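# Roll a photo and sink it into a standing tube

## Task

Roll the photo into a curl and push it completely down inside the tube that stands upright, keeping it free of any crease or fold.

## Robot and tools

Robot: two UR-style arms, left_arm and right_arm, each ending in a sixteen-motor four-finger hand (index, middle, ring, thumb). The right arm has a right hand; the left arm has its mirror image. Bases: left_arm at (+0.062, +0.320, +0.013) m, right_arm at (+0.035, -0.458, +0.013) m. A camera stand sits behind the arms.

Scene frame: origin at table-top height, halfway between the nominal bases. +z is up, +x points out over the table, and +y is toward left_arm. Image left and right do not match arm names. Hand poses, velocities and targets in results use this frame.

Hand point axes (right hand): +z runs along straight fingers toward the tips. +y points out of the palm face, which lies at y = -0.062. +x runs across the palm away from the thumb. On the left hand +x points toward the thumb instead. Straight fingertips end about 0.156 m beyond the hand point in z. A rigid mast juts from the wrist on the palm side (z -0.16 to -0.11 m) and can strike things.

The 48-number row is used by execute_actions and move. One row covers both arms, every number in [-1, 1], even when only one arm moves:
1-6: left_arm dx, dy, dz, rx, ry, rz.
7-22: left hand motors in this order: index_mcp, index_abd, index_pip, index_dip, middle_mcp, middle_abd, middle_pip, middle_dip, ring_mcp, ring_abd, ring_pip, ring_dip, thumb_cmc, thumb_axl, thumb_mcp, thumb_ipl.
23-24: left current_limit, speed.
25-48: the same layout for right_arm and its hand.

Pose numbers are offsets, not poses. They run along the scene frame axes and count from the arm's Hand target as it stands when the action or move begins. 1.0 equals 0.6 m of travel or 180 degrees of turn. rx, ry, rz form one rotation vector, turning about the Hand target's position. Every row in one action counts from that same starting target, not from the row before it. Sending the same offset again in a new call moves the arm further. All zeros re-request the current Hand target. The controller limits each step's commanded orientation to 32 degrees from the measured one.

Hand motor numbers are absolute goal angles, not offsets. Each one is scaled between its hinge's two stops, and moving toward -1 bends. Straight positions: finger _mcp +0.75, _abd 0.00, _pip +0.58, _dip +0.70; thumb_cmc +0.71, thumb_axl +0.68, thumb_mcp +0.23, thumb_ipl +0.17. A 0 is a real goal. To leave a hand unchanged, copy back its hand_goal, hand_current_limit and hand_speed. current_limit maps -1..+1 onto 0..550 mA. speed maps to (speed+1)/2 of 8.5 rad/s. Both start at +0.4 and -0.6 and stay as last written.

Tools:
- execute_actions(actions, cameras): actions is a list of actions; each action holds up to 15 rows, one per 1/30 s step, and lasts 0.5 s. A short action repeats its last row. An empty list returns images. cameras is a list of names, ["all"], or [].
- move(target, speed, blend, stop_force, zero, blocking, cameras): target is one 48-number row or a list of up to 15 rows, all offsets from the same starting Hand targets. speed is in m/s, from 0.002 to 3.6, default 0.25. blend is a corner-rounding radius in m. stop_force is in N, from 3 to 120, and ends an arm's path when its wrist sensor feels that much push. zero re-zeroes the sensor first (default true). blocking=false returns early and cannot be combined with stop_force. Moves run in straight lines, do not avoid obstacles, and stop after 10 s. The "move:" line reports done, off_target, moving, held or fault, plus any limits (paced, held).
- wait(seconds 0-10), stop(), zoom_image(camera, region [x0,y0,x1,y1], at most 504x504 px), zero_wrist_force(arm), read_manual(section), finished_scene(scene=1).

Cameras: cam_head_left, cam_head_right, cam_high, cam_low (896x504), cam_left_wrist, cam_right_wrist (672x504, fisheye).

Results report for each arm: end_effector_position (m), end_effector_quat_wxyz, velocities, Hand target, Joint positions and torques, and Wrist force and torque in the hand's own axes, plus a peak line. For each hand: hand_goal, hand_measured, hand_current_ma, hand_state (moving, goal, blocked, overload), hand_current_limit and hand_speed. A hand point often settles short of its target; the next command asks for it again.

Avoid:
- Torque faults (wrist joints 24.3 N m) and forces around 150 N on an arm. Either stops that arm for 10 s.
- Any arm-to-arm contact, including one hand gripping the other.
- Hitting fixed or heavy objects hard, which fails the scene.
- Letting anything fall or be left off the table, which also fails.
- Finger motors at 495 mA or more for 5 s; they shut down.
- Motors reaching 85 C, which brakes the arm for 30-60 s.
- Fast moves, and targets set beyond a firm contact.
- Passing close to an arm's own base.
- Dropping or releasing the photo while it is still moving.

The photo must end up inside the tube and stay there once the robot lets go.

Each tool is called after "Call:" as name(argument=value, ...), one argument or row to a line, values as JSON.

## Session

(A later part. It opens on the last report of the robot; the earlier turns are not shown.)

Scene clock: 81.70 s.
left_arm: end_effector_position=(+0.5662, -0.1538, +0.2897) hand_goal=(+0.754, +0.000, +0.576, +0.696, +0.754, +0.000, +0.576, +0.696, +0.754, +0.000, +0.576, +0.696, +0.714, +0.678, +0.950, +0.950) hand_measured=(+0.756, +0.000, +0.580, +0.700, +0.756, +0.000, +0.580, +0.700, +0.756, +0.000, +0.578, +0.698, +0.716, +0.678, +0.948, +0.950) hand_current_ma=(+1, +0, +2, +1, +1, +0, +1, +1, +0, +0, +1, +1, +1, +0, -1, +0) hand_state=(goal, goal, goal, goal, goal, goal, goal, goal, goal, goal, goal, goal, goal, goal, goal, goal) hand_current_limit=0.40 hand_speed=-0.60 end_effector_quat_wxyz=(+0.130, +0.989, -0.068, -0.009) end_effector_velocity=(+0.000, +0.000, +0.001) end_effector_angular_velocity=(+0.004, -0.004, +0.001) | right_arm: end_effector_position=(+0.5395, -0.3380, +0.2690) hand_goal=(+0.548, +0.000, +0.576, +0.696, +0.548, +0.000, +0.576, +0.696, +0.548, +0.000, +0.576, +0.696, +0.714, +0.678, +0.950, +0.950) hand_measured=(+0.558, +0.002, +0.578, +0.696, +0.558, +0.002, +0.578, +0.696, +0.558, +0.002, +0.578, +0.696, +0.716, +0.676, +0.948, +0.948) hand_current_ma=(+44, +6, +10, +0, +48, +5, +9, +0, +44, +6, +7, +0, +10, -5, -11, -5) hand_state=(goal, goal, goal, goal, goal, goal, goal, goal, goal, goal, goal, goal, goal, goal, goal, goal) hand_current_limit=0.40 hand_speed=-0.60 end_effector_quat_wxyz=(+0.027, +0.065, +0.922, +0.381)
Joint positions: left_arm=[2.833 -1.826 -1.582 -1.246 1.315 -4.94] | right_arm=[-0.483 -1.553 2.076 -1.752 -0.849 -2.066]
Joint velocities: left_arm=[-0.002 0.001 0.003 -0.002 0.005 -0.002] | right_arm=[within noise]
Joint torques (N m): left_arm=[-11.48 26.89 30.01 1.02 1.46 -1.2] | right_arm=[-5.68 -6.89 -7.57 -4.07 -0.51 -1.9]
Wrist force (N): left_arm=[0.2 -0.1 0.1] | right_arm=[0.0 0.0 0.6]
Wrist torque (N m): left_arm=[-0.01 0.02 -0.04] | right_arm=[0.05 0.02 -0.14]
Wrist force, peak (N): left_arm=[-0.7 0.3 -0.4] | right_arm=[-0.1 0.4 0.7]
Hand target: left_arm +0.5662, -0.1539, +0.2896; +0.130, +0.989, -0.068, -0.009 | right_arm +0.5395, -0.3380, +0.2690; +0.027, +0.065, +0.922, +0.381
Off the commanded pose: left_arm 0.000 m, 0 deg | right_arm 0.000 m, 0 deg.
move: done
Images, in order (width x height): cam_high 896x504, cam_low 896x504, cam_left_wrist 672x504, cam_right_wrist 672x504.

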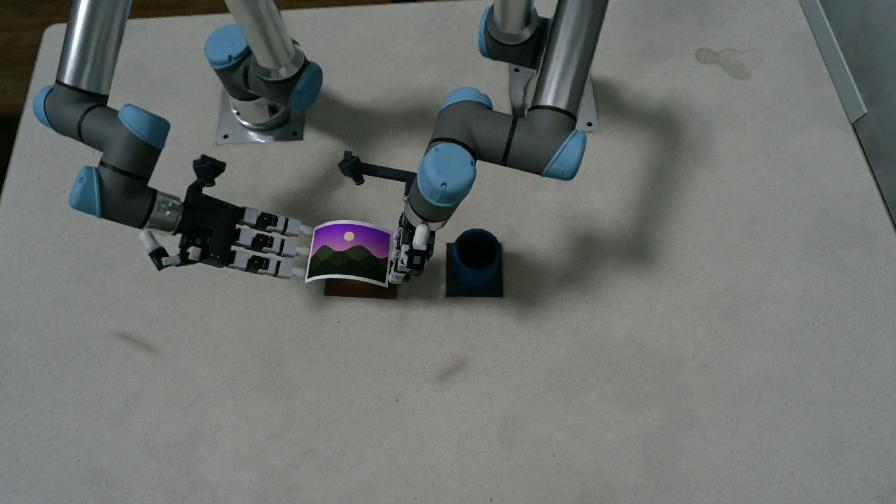

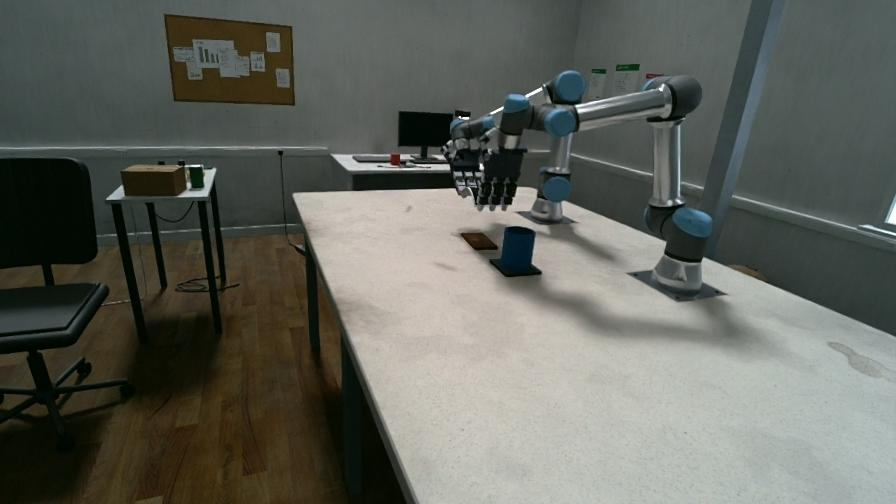

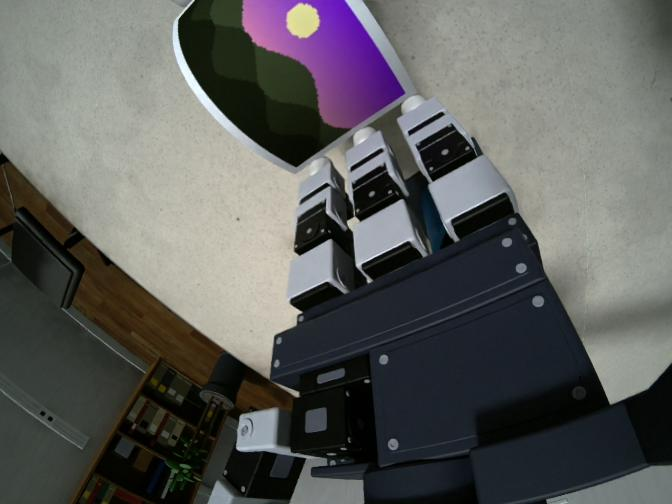

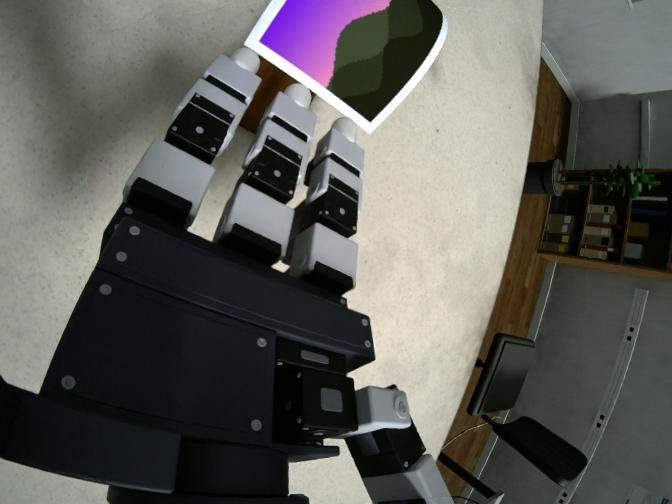

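Call:
move(
  target=[-0.0058, -0.0413, 0, 0, 0, 0, 0.754, 0.0, 0.576, 0.696, 0.754, 0.0, 0.576, 0.696, 0.754, 0.0, 0.576, 0.696, 0.714, 0.678, 0.95, 0.95, 0.4, -0.6, 0.0058, 0.0413, 0, 0, 0, 0, 0.548, 0.0, 0.576, 0.696, 0.548, 0.0, 0.576, 0.696, 0.548, 0.0, 0.576, 0.696, 0.714, 0.678, 0.95, 0.95, 0.4, -0.6],
  speed=0.015,
  cameras=["cam_high", "cam_low", "cam_left_wrist", "cam_right_wrist"],
)

Call:
zoom_image(
  camera="cam_left_wrist",
  region=[100, 0, 500, 220],
)

Call:
zoom_image(
  camera="cam_right_wrist",
  region=[180, 0, 460, 160],
)

Call:
zoom_image(
  camera="cam_low",
  region=[430, 160, 550, 250],
)

Call:
zoom_image(
  camera="cam_high",
  region=[270, 190, 440, 310],
)

Scene clock: 84.10 s.
left_arm: end_effector_position=(+0.5627, -0.1788, +0.2896) hand_goal=(+0.754, +0.000, +0.576, +0.696, +0.754, +0.000, +0.576, +0.696, +0.754, +0.000, +0.576, +0.696, +0.714, +0.678, +0.950, +0.950) hand_measured=(+0.756, +0.000, +0.580, +0.700, +0.756, +0.000, +0.580, +0.700, +0.756, +0.000, +0.578, +0.698, +0.716, +0.678, +0.948, +0.950) hand_current_ma=(+1, +0, +2, +1, +1, +0, +1, +1, +0, +0, +1, +1, +1, +0, -1, +0) hand_state=(goal, goal, goal, goal, goal, goal, goal, goal, goal, goal, goal, goal, goal, goal, goal, goal) hand_current_limit=0.40 hand_speed=-0.60 end_effector_quat_wxyz=(+0.130, +0.989, -0.068, -0.009) | right_arm: end_effector_position=(+0.5430, -0.3131, +0.2690) hand_goal=(+0.548, +0.000, +0.576, +0.696, +0.548, +0.000, +0.576, +0.696, +0.548, +0.000, +0.576, +0.696, +0.714, +0.678, +0.950, +0.950) hand_measured=(+0.558, +0.002, +0.578, +0.696, +0.558, +0.002, +0.578, +0.696, +0.558, +0.002, +0.578, +0.696, +0.716, +0.676, +0.948, +0.948) hand_current_ma=(+44, +6, +10, +0, +48, +5, +9, +0, +44, +6, +7, +0, +10, -5, -11, -5) hand_state=(goal, goal, goal, goal, goal, goal, goal, goal, goal, goal, goal, goal, goal, goal, goal, goal) hand_current_limit=0.40 hand_speed=-0.60 end_effector_quat_wxyz=(+0.027, +0.065, +0.922, +0.381)
Joint positions: left_arm=[2.791 -1.853 -1.55 -1.241 1.318 -4.983] | right_arm=[-0.429 -1.553 2.089 -1.811 -0.832 -1.997]
Joint torques (N m): left_arm=[6.88 38.82 17.12 3.5 1.35 0.87] | right_arm=[-6.86 -7.16 -10.73 -0.14 1.73 -1.89]
Wrist force (N): left_arm=[0.1 0.0 -0.2] | right_arm=[0.1 0.3 0.3]
Wrist torque (N m): left_arm=[0.02 0.02 0.07] | right_arm=[0.11 0.00 -0.12]
Wrist force, peak (N): left_arm=[0.5 0.4 0.3] | right_arm=[-0.5 0.4 0.6]
Hand target: left_arm +0.5627, -0.1786, +0.2896; +0.130, +0.989, -0.068, -0.009 | right_arm +0.5430, -0.3132, +0.2690; +0.027, +0.065, +0.922, +0.381
Off the commanded pose: left_arm 0.000 m, 0 deg | right_arm 0.000 m, 0 deg.
move: done
Images, in order (width x height): cam_high 896x504, cam_low 896x504, cam_left_wrist 672x504, cam_right_wrist 672x504.

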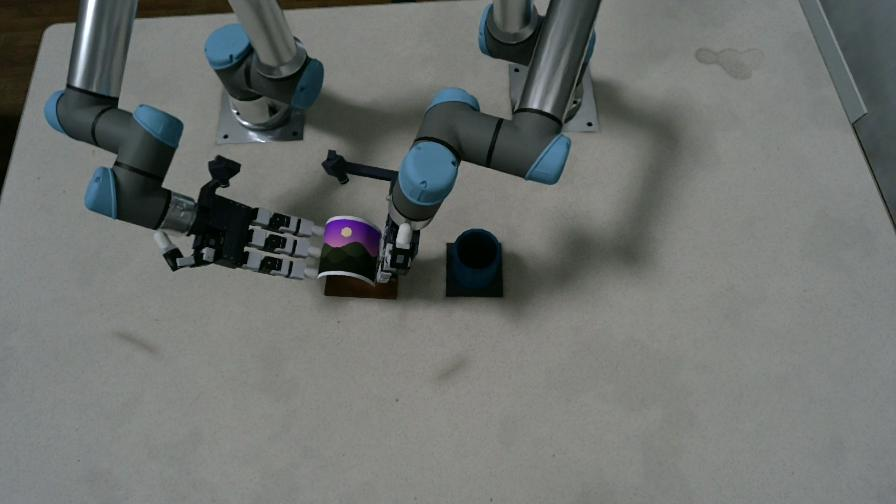

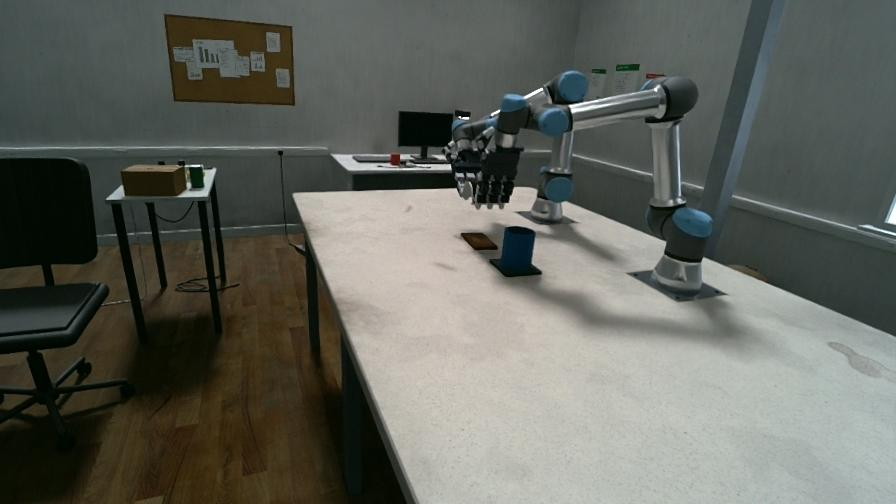

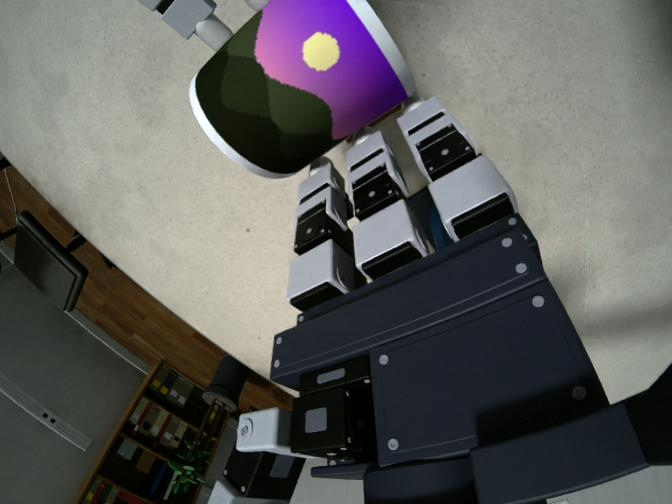

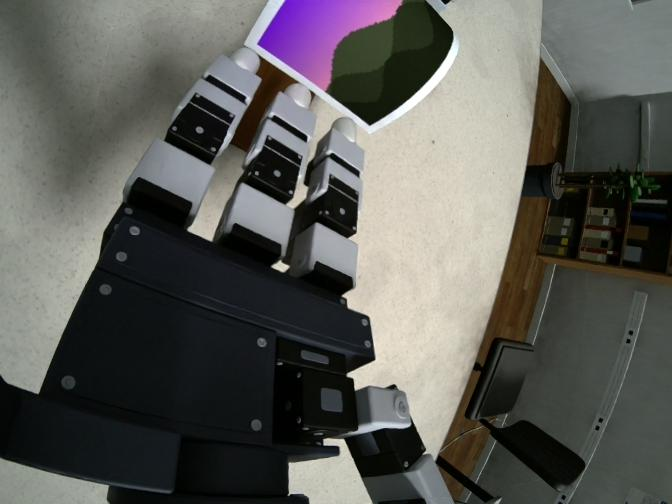

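Scaled by 1.260 from the camera's 672x504 image, which has a finer 960x720 frame.

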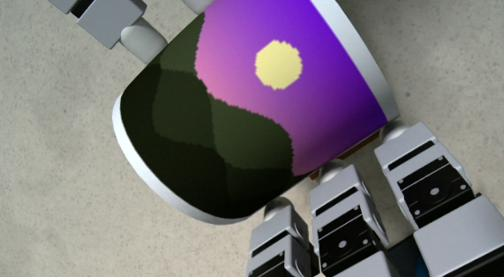

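Scaled by 1.800 from the camera's 672x504 image, which has a finer 960x720 frame.

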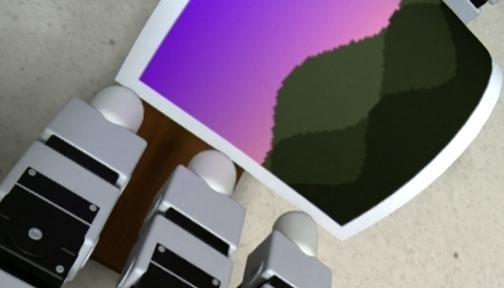

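Scaled by 4.200 from the camera's 896x504 image, which has a finer 1280x720 frame.

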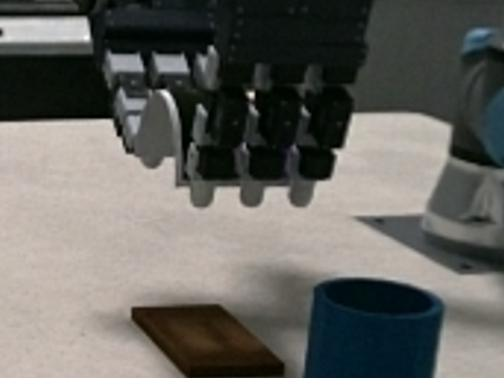

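Scaled by 2.965 from the camera's 896x504 image, which has a finer 1280x720 frame.

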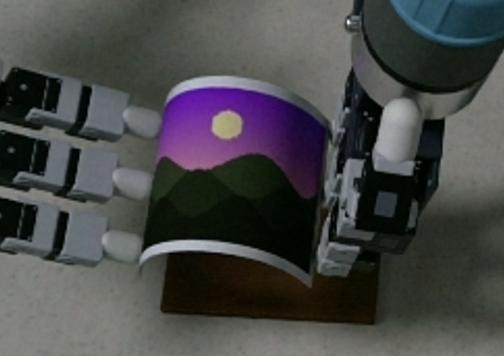

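Call:
move(
  target=[-0.0046, -0.033, 0, 0, 0, 0, 0.754, 0.0, 0.576, 0.696, 0.754, 0.0, 0.576, 0.696, 0.754, 0.0, 0.576, 0.696, 0.714, 0.678, 0.95, 0.95, 0.4, -0.6, 0.0046, 0.033, 0, 0, 0, 0, 0.548, 0.0, 0.576, 0.696, 0.548, 0.0, 0.576, 0.696, 0.548, 0.0, 0.576, 0.696, 0.714, 0.678, 0.95, 0.95, 0.4, -0.6],
  speed=0.015,
  cameras=["cam_high", "cam_low", "cam_left_wrist", "cam_right_wrist"],
)

Call:
zoom_image(
  camera="cam_left_wrist",
  region=[100, 0, 500, 220],
)

Call:
zoom_image(
  camera="cam_low",
  region=[430, 160, 550, 250],
)

Call:
zoom_image(
  camera="cam_high",
  region=[270, 190, 440, 310],
)

Scene clock: 85.90 s.
left_arm: end_effector_position=(+0.5599, -0.1986, +0.2896) hand_goal=(+0.754, +0.000, +0.576, +0.696, +0.754, +0.000, +0.576, +0.696, +0.754, +0.000, +0.576, +0.696, +0.714, +0.678, +0.950, +0.950) hand_measured=(+0.756, +0.000, +0.580, +0.700, +0.756, +0.000, +0.580, +0.700, +0.756, +0.000, +0.578, +0.698, +0.716, +0.678, +0.948, +0.950) hand_current_ma=(+1, +0, +2, +1, +1, +0, +1, +1, +0, +0, +1, +1, +1, +0, -1, +0) hand_state=(goal, goal, goal, goal, goal, goal, goal, goal, goal, goal, goal, goal, goal, goal, goal, goal) hand_current_limit=0.40 hand_speed=-0.60 end_effector_quat_wxyz=(+0.130, +0.989, -0.068, -0.009) | right_arm: end_effector_position=(+0.5458, -0.2933, +0.2690) hand_goal=(+0.548, +0.000, +0.576, +0.696, +0.548, +0.000, +0.576, +0.696, +0.548, +0.000, +0.576, +0.696, +0.714, +0.678, +0.950, +0.950) hand_measured=(+0.558, +0.002, +0.578, +0.696, +0.558, +0.002, +0.578, +0.696, +0.558, +0.002, +0.578, +0.696, +0.716, +0.676, +0.948, +0.948) hand_current_ma=(+44, +6, +10, +0, +48, +5, +9, +0, +44, +6, +7, +0, +10, -5, -11, -5) hand_state=(goal, goal, goal, goal, goal, goal, goal, goal, goal, goal, goal, goal, goal, goal, goal, goal) hand_current_limit=0.40 hand_speed=-0.60 end_effector_quat_wxyz=(+0.027, +0.065, +0.922, +0.381)
Joint positions: left_arm=[2.759 -1.876 -1.522 -1.238 1.32 -5.016] | right_arm=[-0.385 -1.55 2.097 -1.86 -0.821 -1.94]
Joint torques (N m): left_arm=[3.93 41.01 16.59 3.78 1.33 1.07] | right_arm=[-6.19 -11.05 -10.32 -0.07 1.94 -1.61]
Wrist force (N): left_arm=[0.1 0.1 -0.2] | right_arm=[0.2 0.2 0.4]
Wrist torque (N m): left_arm=[0.05 0.04 0.07] | right_arm=[0.10 -0.01 -0.12]
Wrist force, peak (N): left_arm=[0.1 0.2 -0.6] | right_arm=[0.3 0.2 0.8]
Hand target: left_arm +0.5599, -0.1984, +0.2896; +0.130, +0.989, -0.068, -0.009 | right_arm +0.5458, -0.2934, +0.2690; +0.027, +0.065, +0.922, +0.381
Off the commanded pose: left_arm 0.000 m, 0 deg | right_arm 0.000 m, 0 deg.
move: done
Images, in order (width x height): cam_high 896x504, cam_low 896x504, cam_left_wrist 672x504, cam_right_wrist 672x504.

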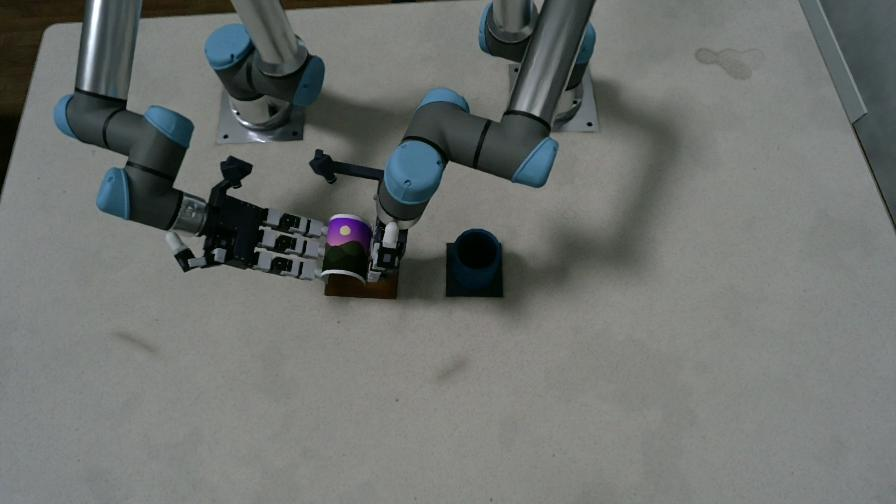

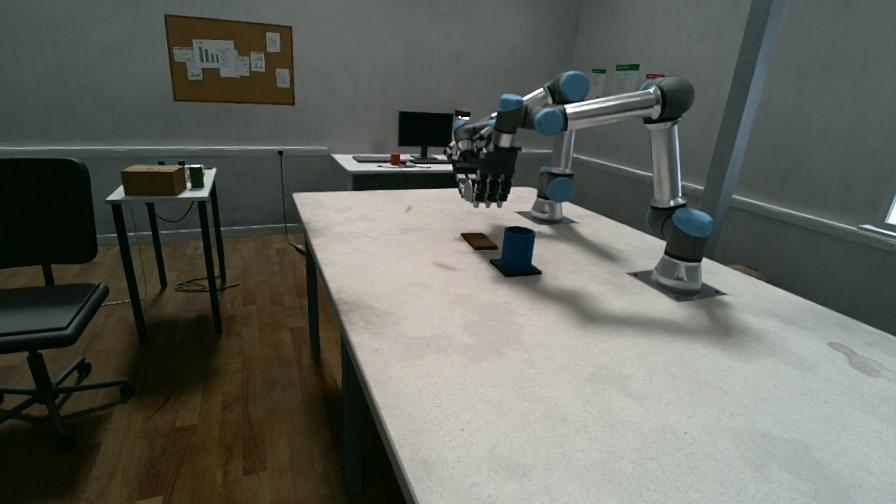

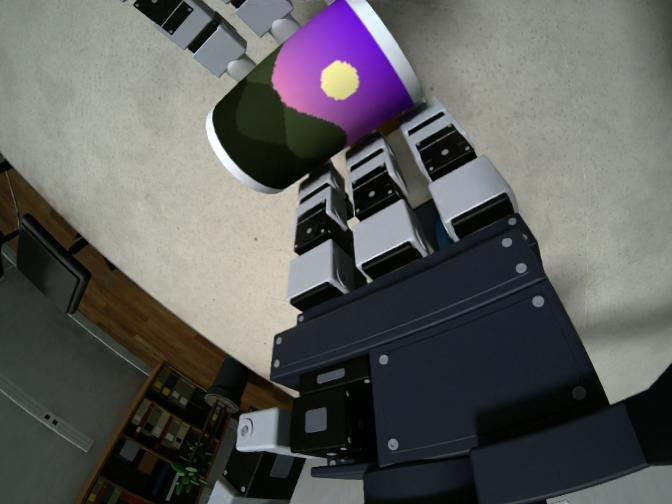

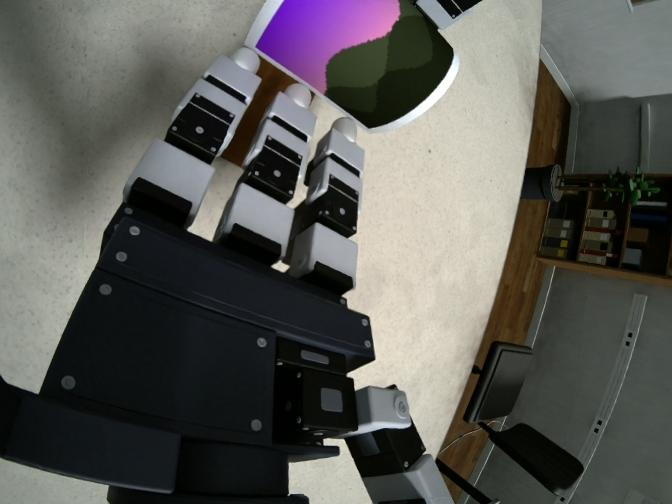

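Scaled by 1.260 from the camera's 672x504 image, which has a finer 960x720 frame.

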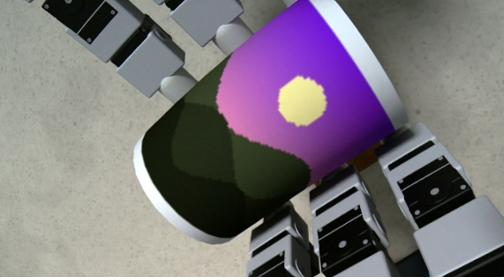

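Scaled by 4.200 from the camera's 896x504 image, which has a finer 1280x720 frame.

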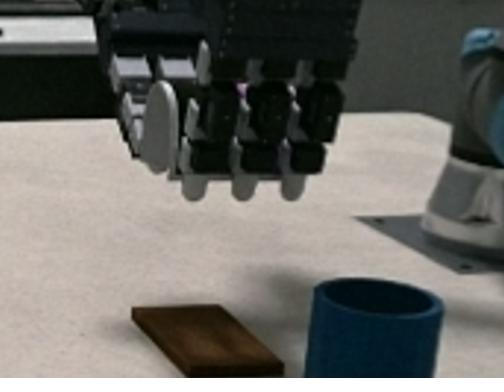

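Scaled by 2.965 from the camera's 896x504 image, which has a finer 1280x720 frame.

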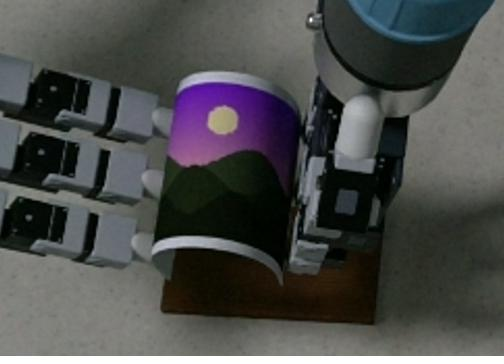

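Call:
move(
  target=[0.008, 0.0571, 0.0118, -0.0825, 0.0116, 0, 0.754, 0.0, 0.576, 0.696, 0.754, 0.0, 0.576, 0.696, 0.754, 0.0, 0.576, 0.696, 0.714, 0.678, 0.95, 0.95, 0.4, -0.6, 0, 0, 0, 0, 0, 0, 0.548, 0.0, 0.576, 0.696, 0.548, 0.0, 0.576, 0.696, 0.548, 0.0, 0.576, 0.696, 0.714, 0.678, 0.95, 0.95, 0.4, -0.6],
  speed=0.04,
  cameras=["cam_high", "cam_low", "cam_left_wrist", "cam_right_wrist"],
)

Call:
zoom_image(
  camera="cam_left_wrist",
  region=[100, 0, 500, 220],
)

Call:
zoom_image(
  camera="cam_low",
  region=[430, 160, 550, 250],
)

Call:
zoom_image(
  camera="cam_high",
  region=[270, 190, 440, 310],
)

Scene clock: 89.90 s.
left_arm: end_effector_position=(+0.5648, -0.1641, +0.2968) hand_goal=(+0.754, +0.000, +0.576, +0.696, +0.754, +0.000, +0.576, +0.696, +0.754, +0.000, +0.576, +0.696, +0.714, +0.678, +0.950, +0.950) hand_measured=(+0.756, +0.000, +0.580, +0.700, +0.756, +0.000, +0.580, +0.700, +0.756, +0.000, +0.578, +0.698, +0.716, +0.678, +0.948, +0.950) hand_current_ma=(+1, +0, +2, +1, +1, +0, +1, +1, +1, +0, +1, +1, +1, +0, -1, +0) hand_state=(goal, goal, goal, goal, goal, goal, goal, goal, goal, goal, goal, goal, goal, goal, goal, goal) hand_current_limit=0.40 hand_speed=-0.60 end_effector_quat_wxyz=(+0.258, +0.964, -0.066, -0.018) end_effector_velocity=(+0.001, +0.000, +0.000) end_effector_angular_velocity=(+0.006, -0.001, +0.001) | right_arm: end_effector_position=(+0.5458, -0.2934, +0.2690) hand_goal=(+0.548, +0.000, +0.576, +0.696, +0.548, +0.000, +0.576, +0.696, +0.548, +0.000, +0.576, +0.696, +0.714, +0.678, +0.950, +0.950) hand_measured=(+0.558, +0.002, +0.578, +0.696, +0.558, +0.002, +0.578, +0.696, +0.558, +0.002, +0.578, +0.696, +0.716, +0.676, +0.948, +0.948) hand_current_ma=(+44, +6, +10, +0, +48, +5, +9, +0, +44, +6, +7, +0, +10, -5, -11, -5) hand_state=(goal, goal, goal, goal, goal, goal, goal, goal, goal, goal, goal, goal, goal, goal, goal, goal) hand_current_limit=0.40 hand_speed=-0.60 end_effector_quat_wxyz=(+0.027, +0.065, +0.922, +0.381)
Joint positions: left_arm=[2.895 -1.822 -1.693 -1.107 1.054 -4.895] | right_arm=[-0.386 -1.55 2.097 -1.86 -0.821 -1.94]
Joint velocities: left_arm=[-0.001 -0.001 0.003 -0.002 0.006 -0.002] | right_arm=[within noise]
Joint torques (N m): left_arm=[-14.61 34.8 28.99 0.61 1.29 -1.16] | right_arm=[-9.66 -29.93 -34.03 0.43 -0.45 -1.52]
Wrist force (N): left_arm=[0.3 0.1 -0.4] | right_arm=[0.2 0.3 0.5]
Wrist torque (N m): left_arm=[0.07 0.04 -0.01] | right_arm=[0.11 0.00 -0.09]
Wrist force, peak (N): left_arm=[0.6 0.5 0.2] | right_arm=[0.4 0.3 0.7]
Hand target: left_arm +0.5647, -0.1642, +0.2967; +0.258, +0.964, -0.066, -0.019 | right_arm +0.5458, -0.2934, +0.2690; +0.027, +0.065, +0.922, +0.381
Off the commanded pose: left_arm 0.000 m, 0 deg | right_arm 0.000 m, 0 deg.
move: done
Images, in order (width x height): cam_high 896x504, cam_low 896x504, cam_left_wrist 672x504, cam_right_wrist 672x504.

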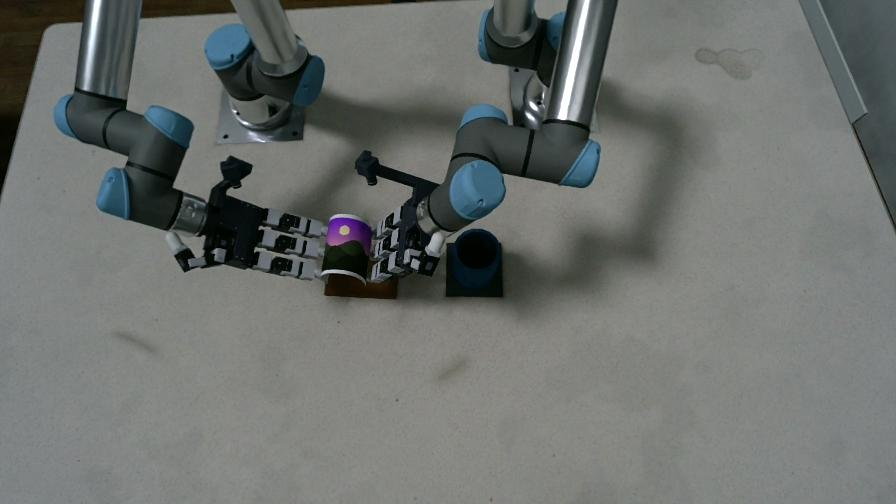

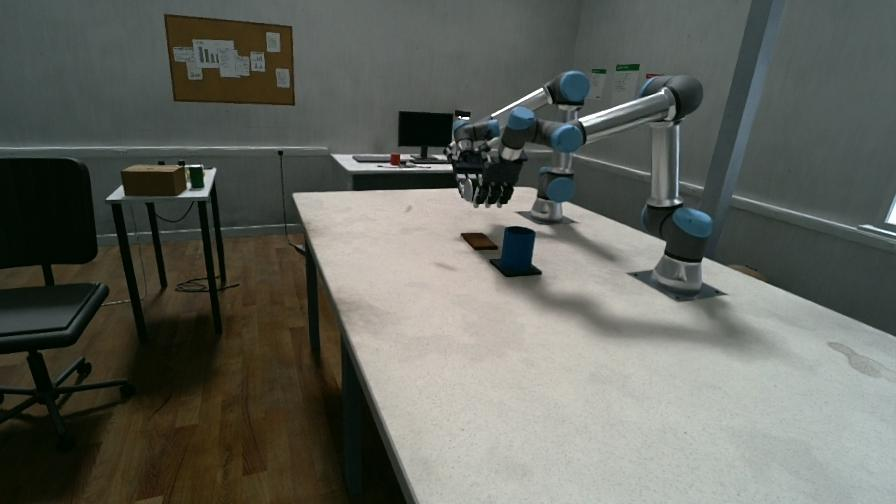

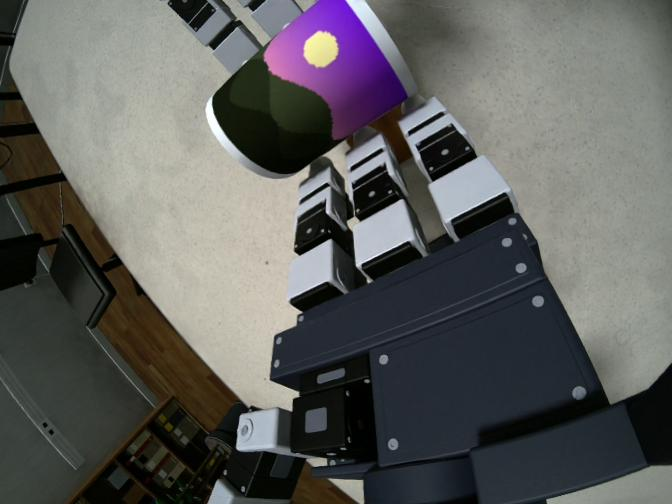

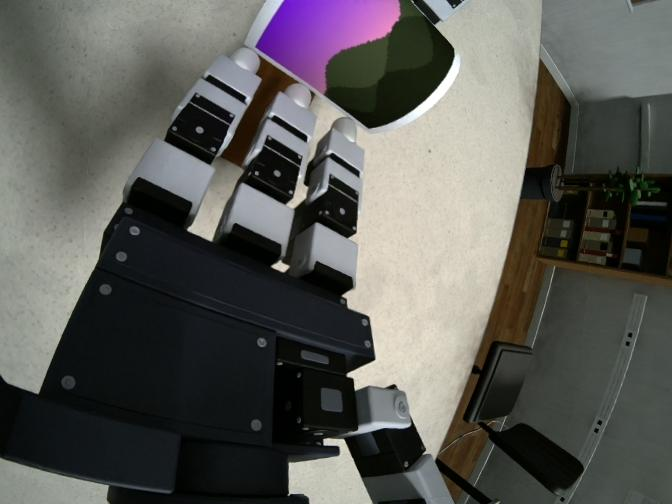

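Scaled by 1.260 from the camera's 672x504 image, which has a finer 960x720 frame.

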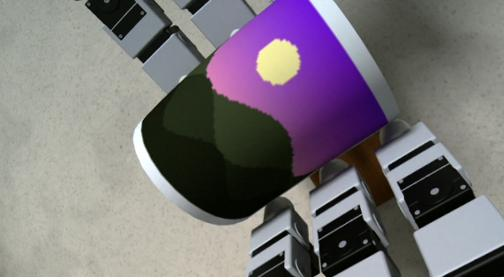

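Scaled by 4.200 from the camera's 896x504 image, which has a finer 1280x720 frame.

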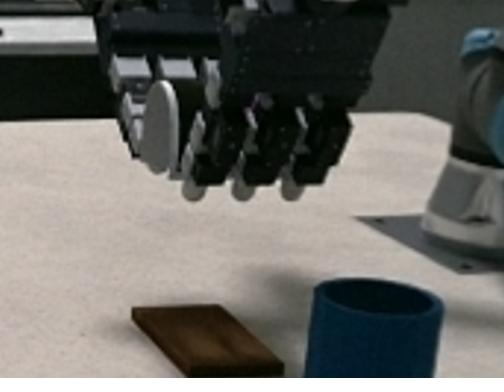

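Scaled by 2.965 from the camera's 896x504 image, which has a finer 1280x720 frame.

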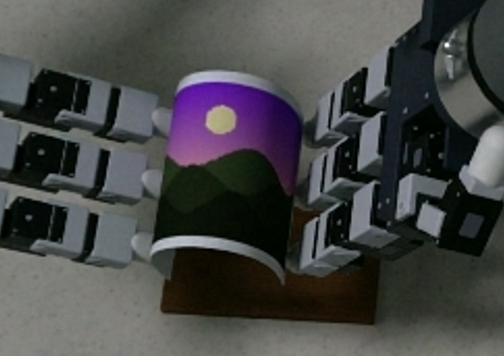

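Call:
move(
  target=[-0.0023, -0.0165, 0, 0, 0, 0, 0.754, 0.0, 0.576, 0.696, 0.754, 0.0, 0.576, 0.696, 0.754, 0.0, 0.576, 0.696, 0.714, 0.678, 0.95, 0.95, 0.4, -0.6, 0.0023, 0.0165, 0, 0, 0, 0, 0.548, 0.0, 0.576, 0.696, 0.548, 0.0, 0.576, 0.696, 0.548, 0.0, 0.576, 0.696, 0.714, 0.678, 0.95, 0.95, 0.4, -0.6],
  speed=0.015,
  cameras=["cam_high", "cam_low", "cam_left_wrist", "cam_right_wrist"],
)

Call:
zoom_image(
  camera="cam_left_wrist",
  region=[100, 0, 500, 220],
)

Call:
zoom_image(
  camera="cam_right_wrist",
  region=[180, 0, 500, 160],
)

Call:
zoom_image(
  camera="cam_low",
  region=[430, 160, 550, 250],
)

Call:
zoom_image(
  camera="cam_high",
  region=[270, 190, 440, 310],
)

Scene clock: 91.00 s.
left_arm: end_effector_position=(+0.5633, -0.1742, +0.2967) hand_goal=(+0.754, +0.000, +0.576, +0.696, +0.754, +0.000, +0.576, +0.696, +0.754, +0.000, +0.576, +0.696, +0.714, +0.678, +0.950, +0.950) hand_measured=(+0.756, +0.000, +0.580, +0.700, +0.756, +0.000, +0.580, +0.700, +0.756, +0.000, +0.578, +0.698, +0.716, +0.678, +0.948, +0.950) hand_current_ma=(+1, +0, +2, +1, +1, +0, +1, +1, +1, +0, +1, +1, +1, +0, -1, +0) hand_state=(goal, goal, goal, goal, goal, goal, goal, goal, goal, goal, goal, goal, goal, goal, goal, goal) hand_current_limit=0.40 hand_speed=-0.60 end_effector_quat_wxyz=(+0.258, +0.964, -0.066, -0.018) | right_arm: end_effector_position=(+0.5472, -0.2834, +0.2690) hand_goal=(+0.548, +0.000, +0.576, +0.696, +0.548, +0.000, +0.576, +0.696, +0.548, +0.000, +0.576, +0.696, +0.714, +0.678, +0.950, +0.950) hand_measured=(+0.558, +0.002, +0.578, +0.696, +0.558, +0.002, +0.578, +0.696, +0.558, +0.002, +0.578, +0.696, +0.716, +0.676, +0.948, +0.948) hand_current_ma=(+44, +6, +10, +0, +48, +5, +9, +0, +44, +6, +7, +0, +10, -5, -11, -5) hand_state=(goal, goal, goal, goal, goal, goal, goal, goal, goal, goal, goal, goal, goal, goal, goal, goal) hand_current_limit=0.40 hand_speed=-0.60 end_effector_quat_wxyz=(+0.027, +0.065, +0.922, +0.381)
Joint positions: left_arm=[2.877 -1.832 -1.683 -1.098 1.056 -4.915] | right_arm=[-0.363 -1.548 2.1 -1.886 -0.815 -1.911]
Joint torques (N m): left_arm=[4.4 35.65 18.81 2.67 0.51 0.85] | right_arm=[-7.5 -10.69 -8.28 -0.2 1.95 -1.5]
Wrist force (N): left_arm=[0.3 -0.1 0.1] | right_arm=[0.3 0.1 0.3]
Wrist torque (N m): left_arm=[0.01 0.05 0.09] | right_arm=[0.12 -0.01 -0.12]
Wrist force, peak (N): left_arm=[0.7 0.2 -0.4] | right_arm=[0.0 0.4 0.6]
Hand target: left_arm +0.5633, -0.1741, +0.2967; +0.258, +0.964, -0.066, -0.019 | right_arm +0.5472, -0.2835, +0.2690; +0.027, +0.065, +0.922, +0.381
Off the commanded pose: left_arm 0.000 m, 0 deg | right_arm 0.000 m, 0 deg.
move: done
Images, in order (width x height): cam_high 896x504, cam_low 896x504, cam_left_wrist 672x504, cam_right_wrist 672x504.

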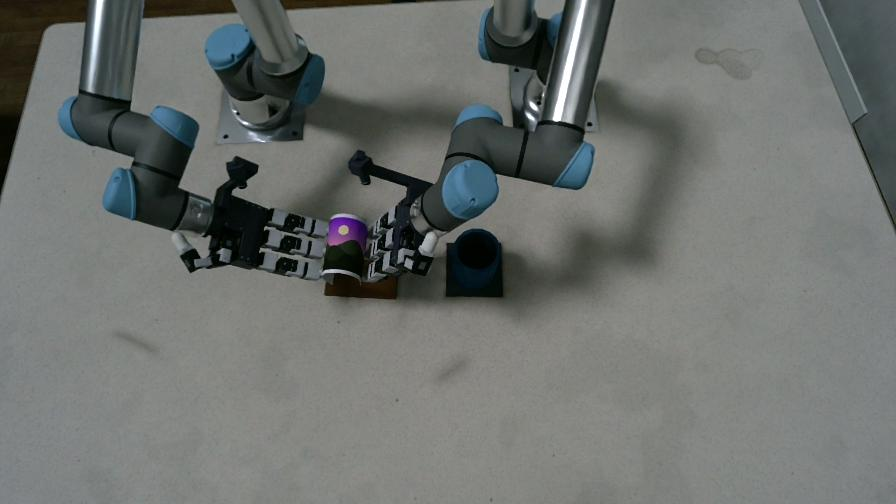

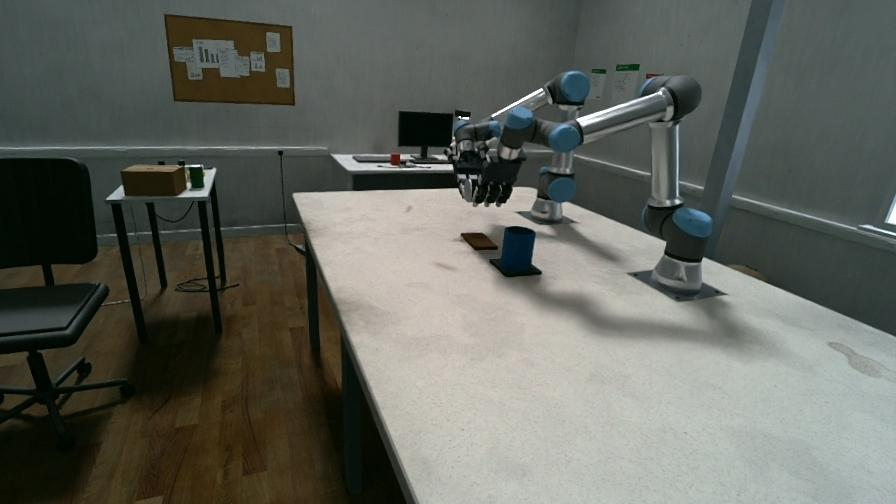

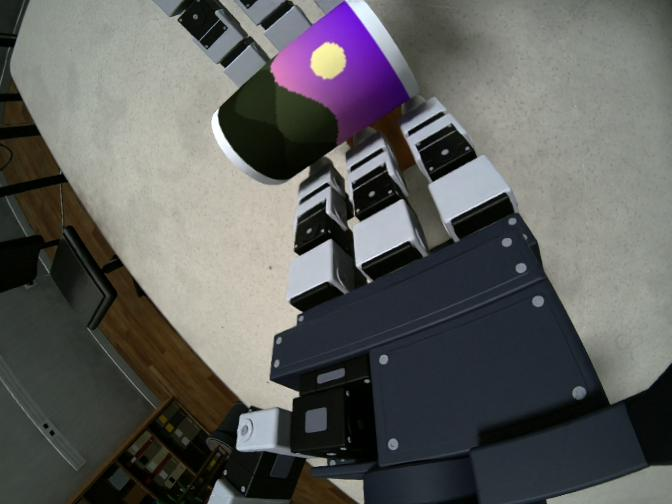

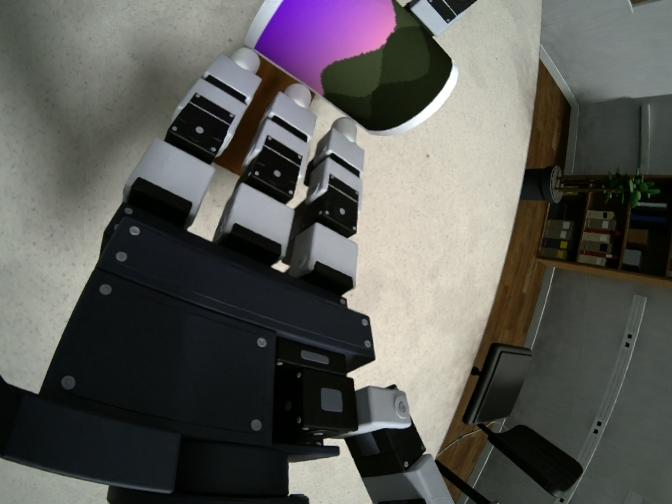

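Scaled by 1.260 from the camera's 672x504 image, which has a finer 960x720 frame.

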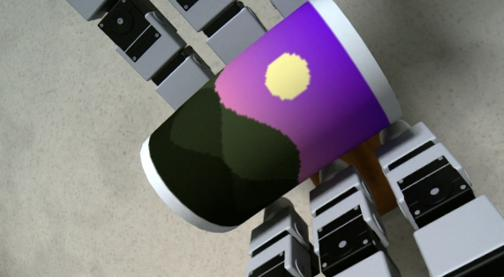

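Scaled by 1.575 from the camera's 672x504 image, which has a finer 960x720 frame.

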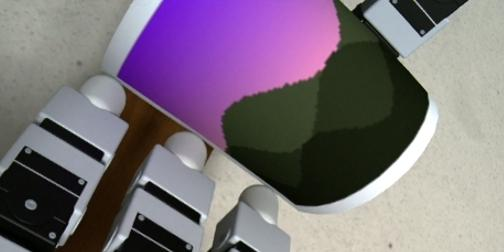

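Scaled by 4.200 from the camera's 896x504 image, which has a finer 1280x720 frame.

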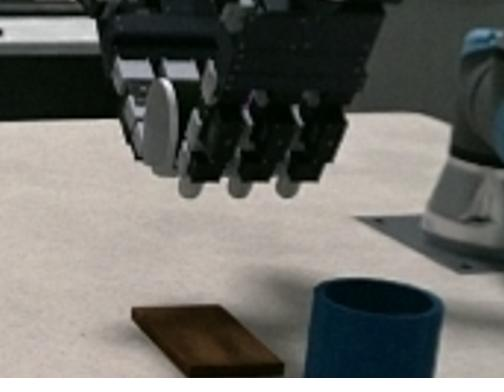

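Scaled by 2.965 from the camera's 896x504 image, which has a finer 1280x720 frame.

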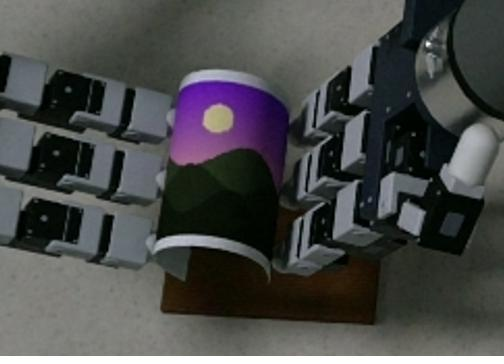

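Call:
move(
  target=[
    [0.0563,-0.0079,0.0123,0.0116,0.0825,0,0.754,0,0.576,0.696,0.754,0,0.576,0.696,0.754,0,0.576,0.696,0.714,0.678,0.95,0.95,0.4,-0.6,0.0441,-0.0062,0.0140,0.0116,0.0825,0,0.548,0,0.576,0.696,0.548,0,0.576,0.696,0.548,0,0.576,0.696,0.714,0.678,0.95,0.95,0.4,-0.6],
    [0.1063,-0.0149,0.0107,0.0232,0.165,0,0.754,0,0.576,0.696,0.754,0,0.576,0.696,0.754,0,0.576,0.696,0.714,0.678,0.95,0.95,0.4,-0.6,0.0825,-0.0116,0.0172,0.0232,0.165,0,0.548,0,0.576,0.696,0.548,0,0.576,0.696,0.548,0,0.576,0.696,0.714,0.678,0.95,0.95,0.4,-0.6],
  ],
  speed=0.1,
  blend=0.01,
  cameras=["cam_high", "cam_low", "cam_left_wrist", "cam_right_wrist"],
)

Call:
zoom_image(
  camera="cam_low",
  region=[430, 140, 550, 230],
)

Call:
zoom_image(
  camera="cam_high",
  region=[270, 170, 440, 290],
)

Scene clock: 95.10 s.
left_arm: end_effector_position=(+0.6272, -0.1830, +0.3031) hand_goal=(+0.754, +0.000, +0.576, +0.696, +0.754, +0.000, +0.576, +0.696, +0.754, +0.000, +0.576, +0.696, +0.714, +0.678, +0.950, +0.950) hand_measured=(+0.756, +0.000, +0.580, +0.700, +0.758, +0.000, +0.580, +0.700, +0.756, +0.000, +0.578, +0.698, +0.716, +0.678, +0.948, +0.950) hand_current_ma=(+1, +0, +2, +1, +1, +0, +1, +1, +1, +0, +1, +1, +1, +0, -1, +0) hand_state=(goal, goal, goal, goal, goal, goal, goal, goal, goal, goal, goal, goal, goal, goal, goal, goal) hand_current_limit=0.40 hand_speed=-0.60 end_effector_quat_wxyz=(+0.232, +0.935, +0.003, -0.267) | right_arm: end_effector_position=(+0.5967, -0.2905, +0.2793) hand_goal=(+0.548, +0.000, +0.576, +0.696, +0.548, +0.000, +0.576, +0.696, +0.548, +0.000, +0.576, +0.696, +0.714, +0.678, +0.950, +0.950) hand_measured=(+0.558, +0.002, +0.578, +0.696, +0.558, +0.002, +0.578, +0.696, +0.558, +0.002, +0.578, +0.696, +0.716, +0.676, +0.948, +0.948) hand_current_ma=(+44, +6, +10, +0, +48, +5, +9, +0, +44, +6, +7, +0, +10, -5, -11, -5) hand_state=(goal, goal, goal, goal, goal, goal, goal, goal, goal, goal, goal, goal, goal, goal, goal, goal) hand_current_limit=0.40 hand_speed=-0.60 end_effector_quat_wxyz=(-0.212, +0.161, +0.884, +0.385)
Joint positions: left_arm=[2.913 -2.152 -1.087 -1.921 0.982 -4.859] | right_arm=[-0.317 -1.318 1.699 -1.282 -0.899 -1.791]
Joint torques (N m): left_arm=[-5.64 52.16 23.7 0.28 1.11 -0.69] | right_arm=[-2.29 -41.68 -8.04 -1.56 2.77 -1.7]
Wrist force (N): left_arm=[0.4 -0.5 0.2] | right_arm=[0.2 0.1 -0.1]
Wrist torque (N m): left_arm=[-0.03 0.01 0.04] | right_arm=[0.16 -0.10 -0.09]
Wrist force, peak (N): left_arm=[0.5 -0.2 -0.5] | right_arm=[0.4 0.2 0.7]
Hand target: left_arm +0.6271, -0.1830, +0.3031; +0.232, +0.935, +0.003, -0.267 | right_arm +0.5967, -0.2905, +0.2794; -0.212, +0.161, +0.884, +0.385
Off the commanded pose: left_arm 0.000 m, 0 deg | right_arm 0.000 m, 0 deg.
move: done
Images, in order (width x height): cam_high 896x504, cam_low 896x504, cam_left_wrist 672x504, cam_right_wrist 672x504.

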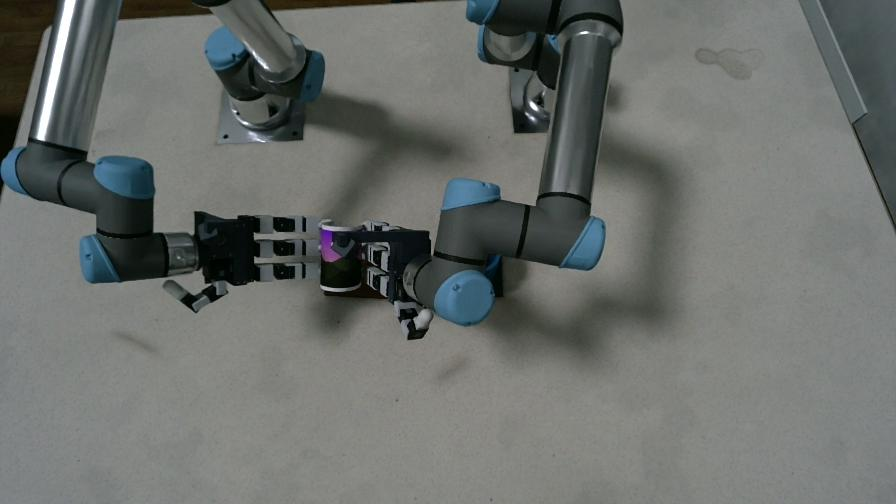

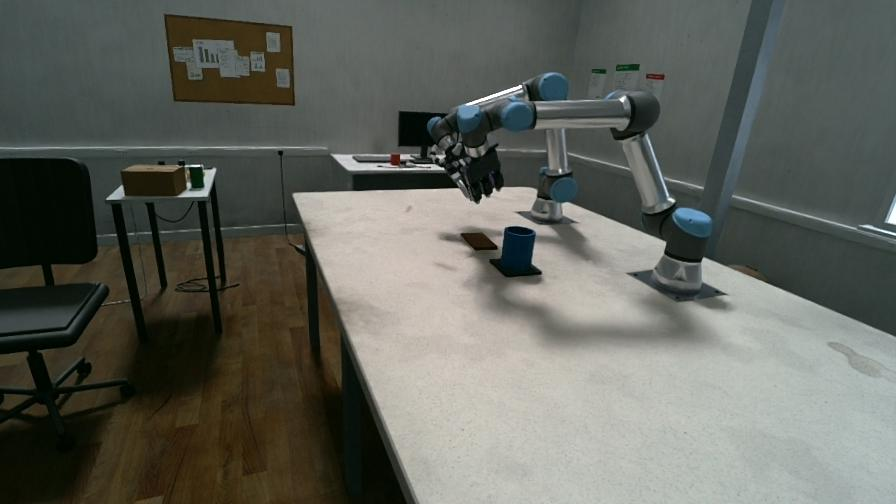

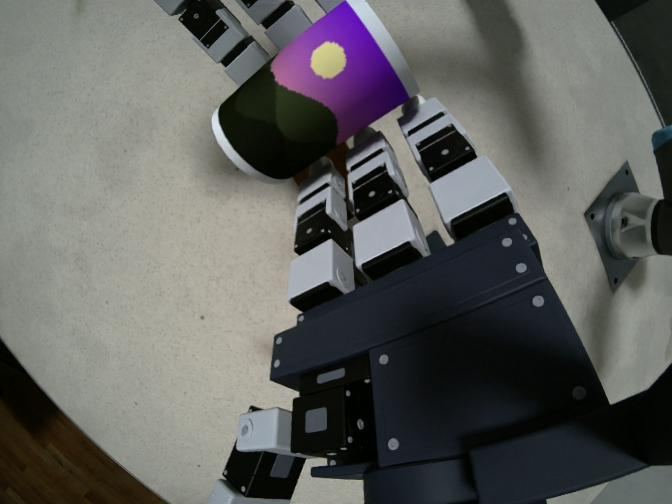

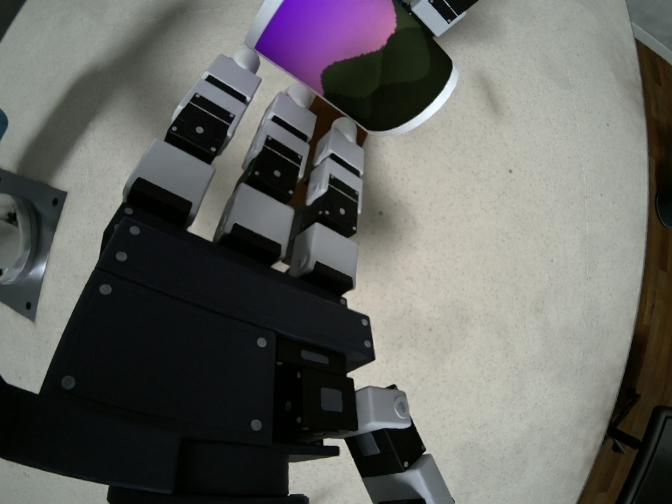

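Scaled by 4.200 from the camera's 896x504 image, which has a finer 1280x720 frame.

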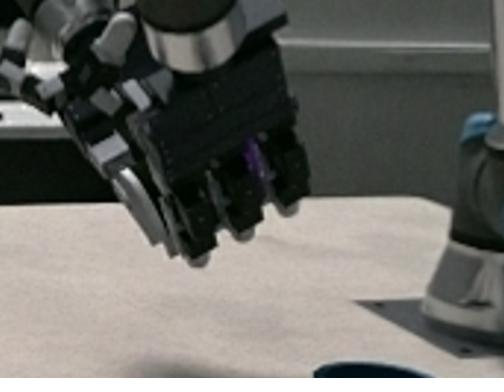

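Scaled by 2.965 from the camera's 896x504 image, which has a finer 1280x720 frame.

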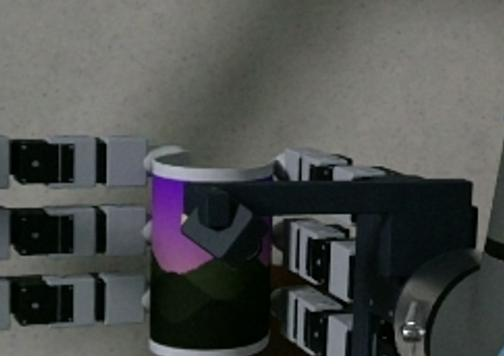

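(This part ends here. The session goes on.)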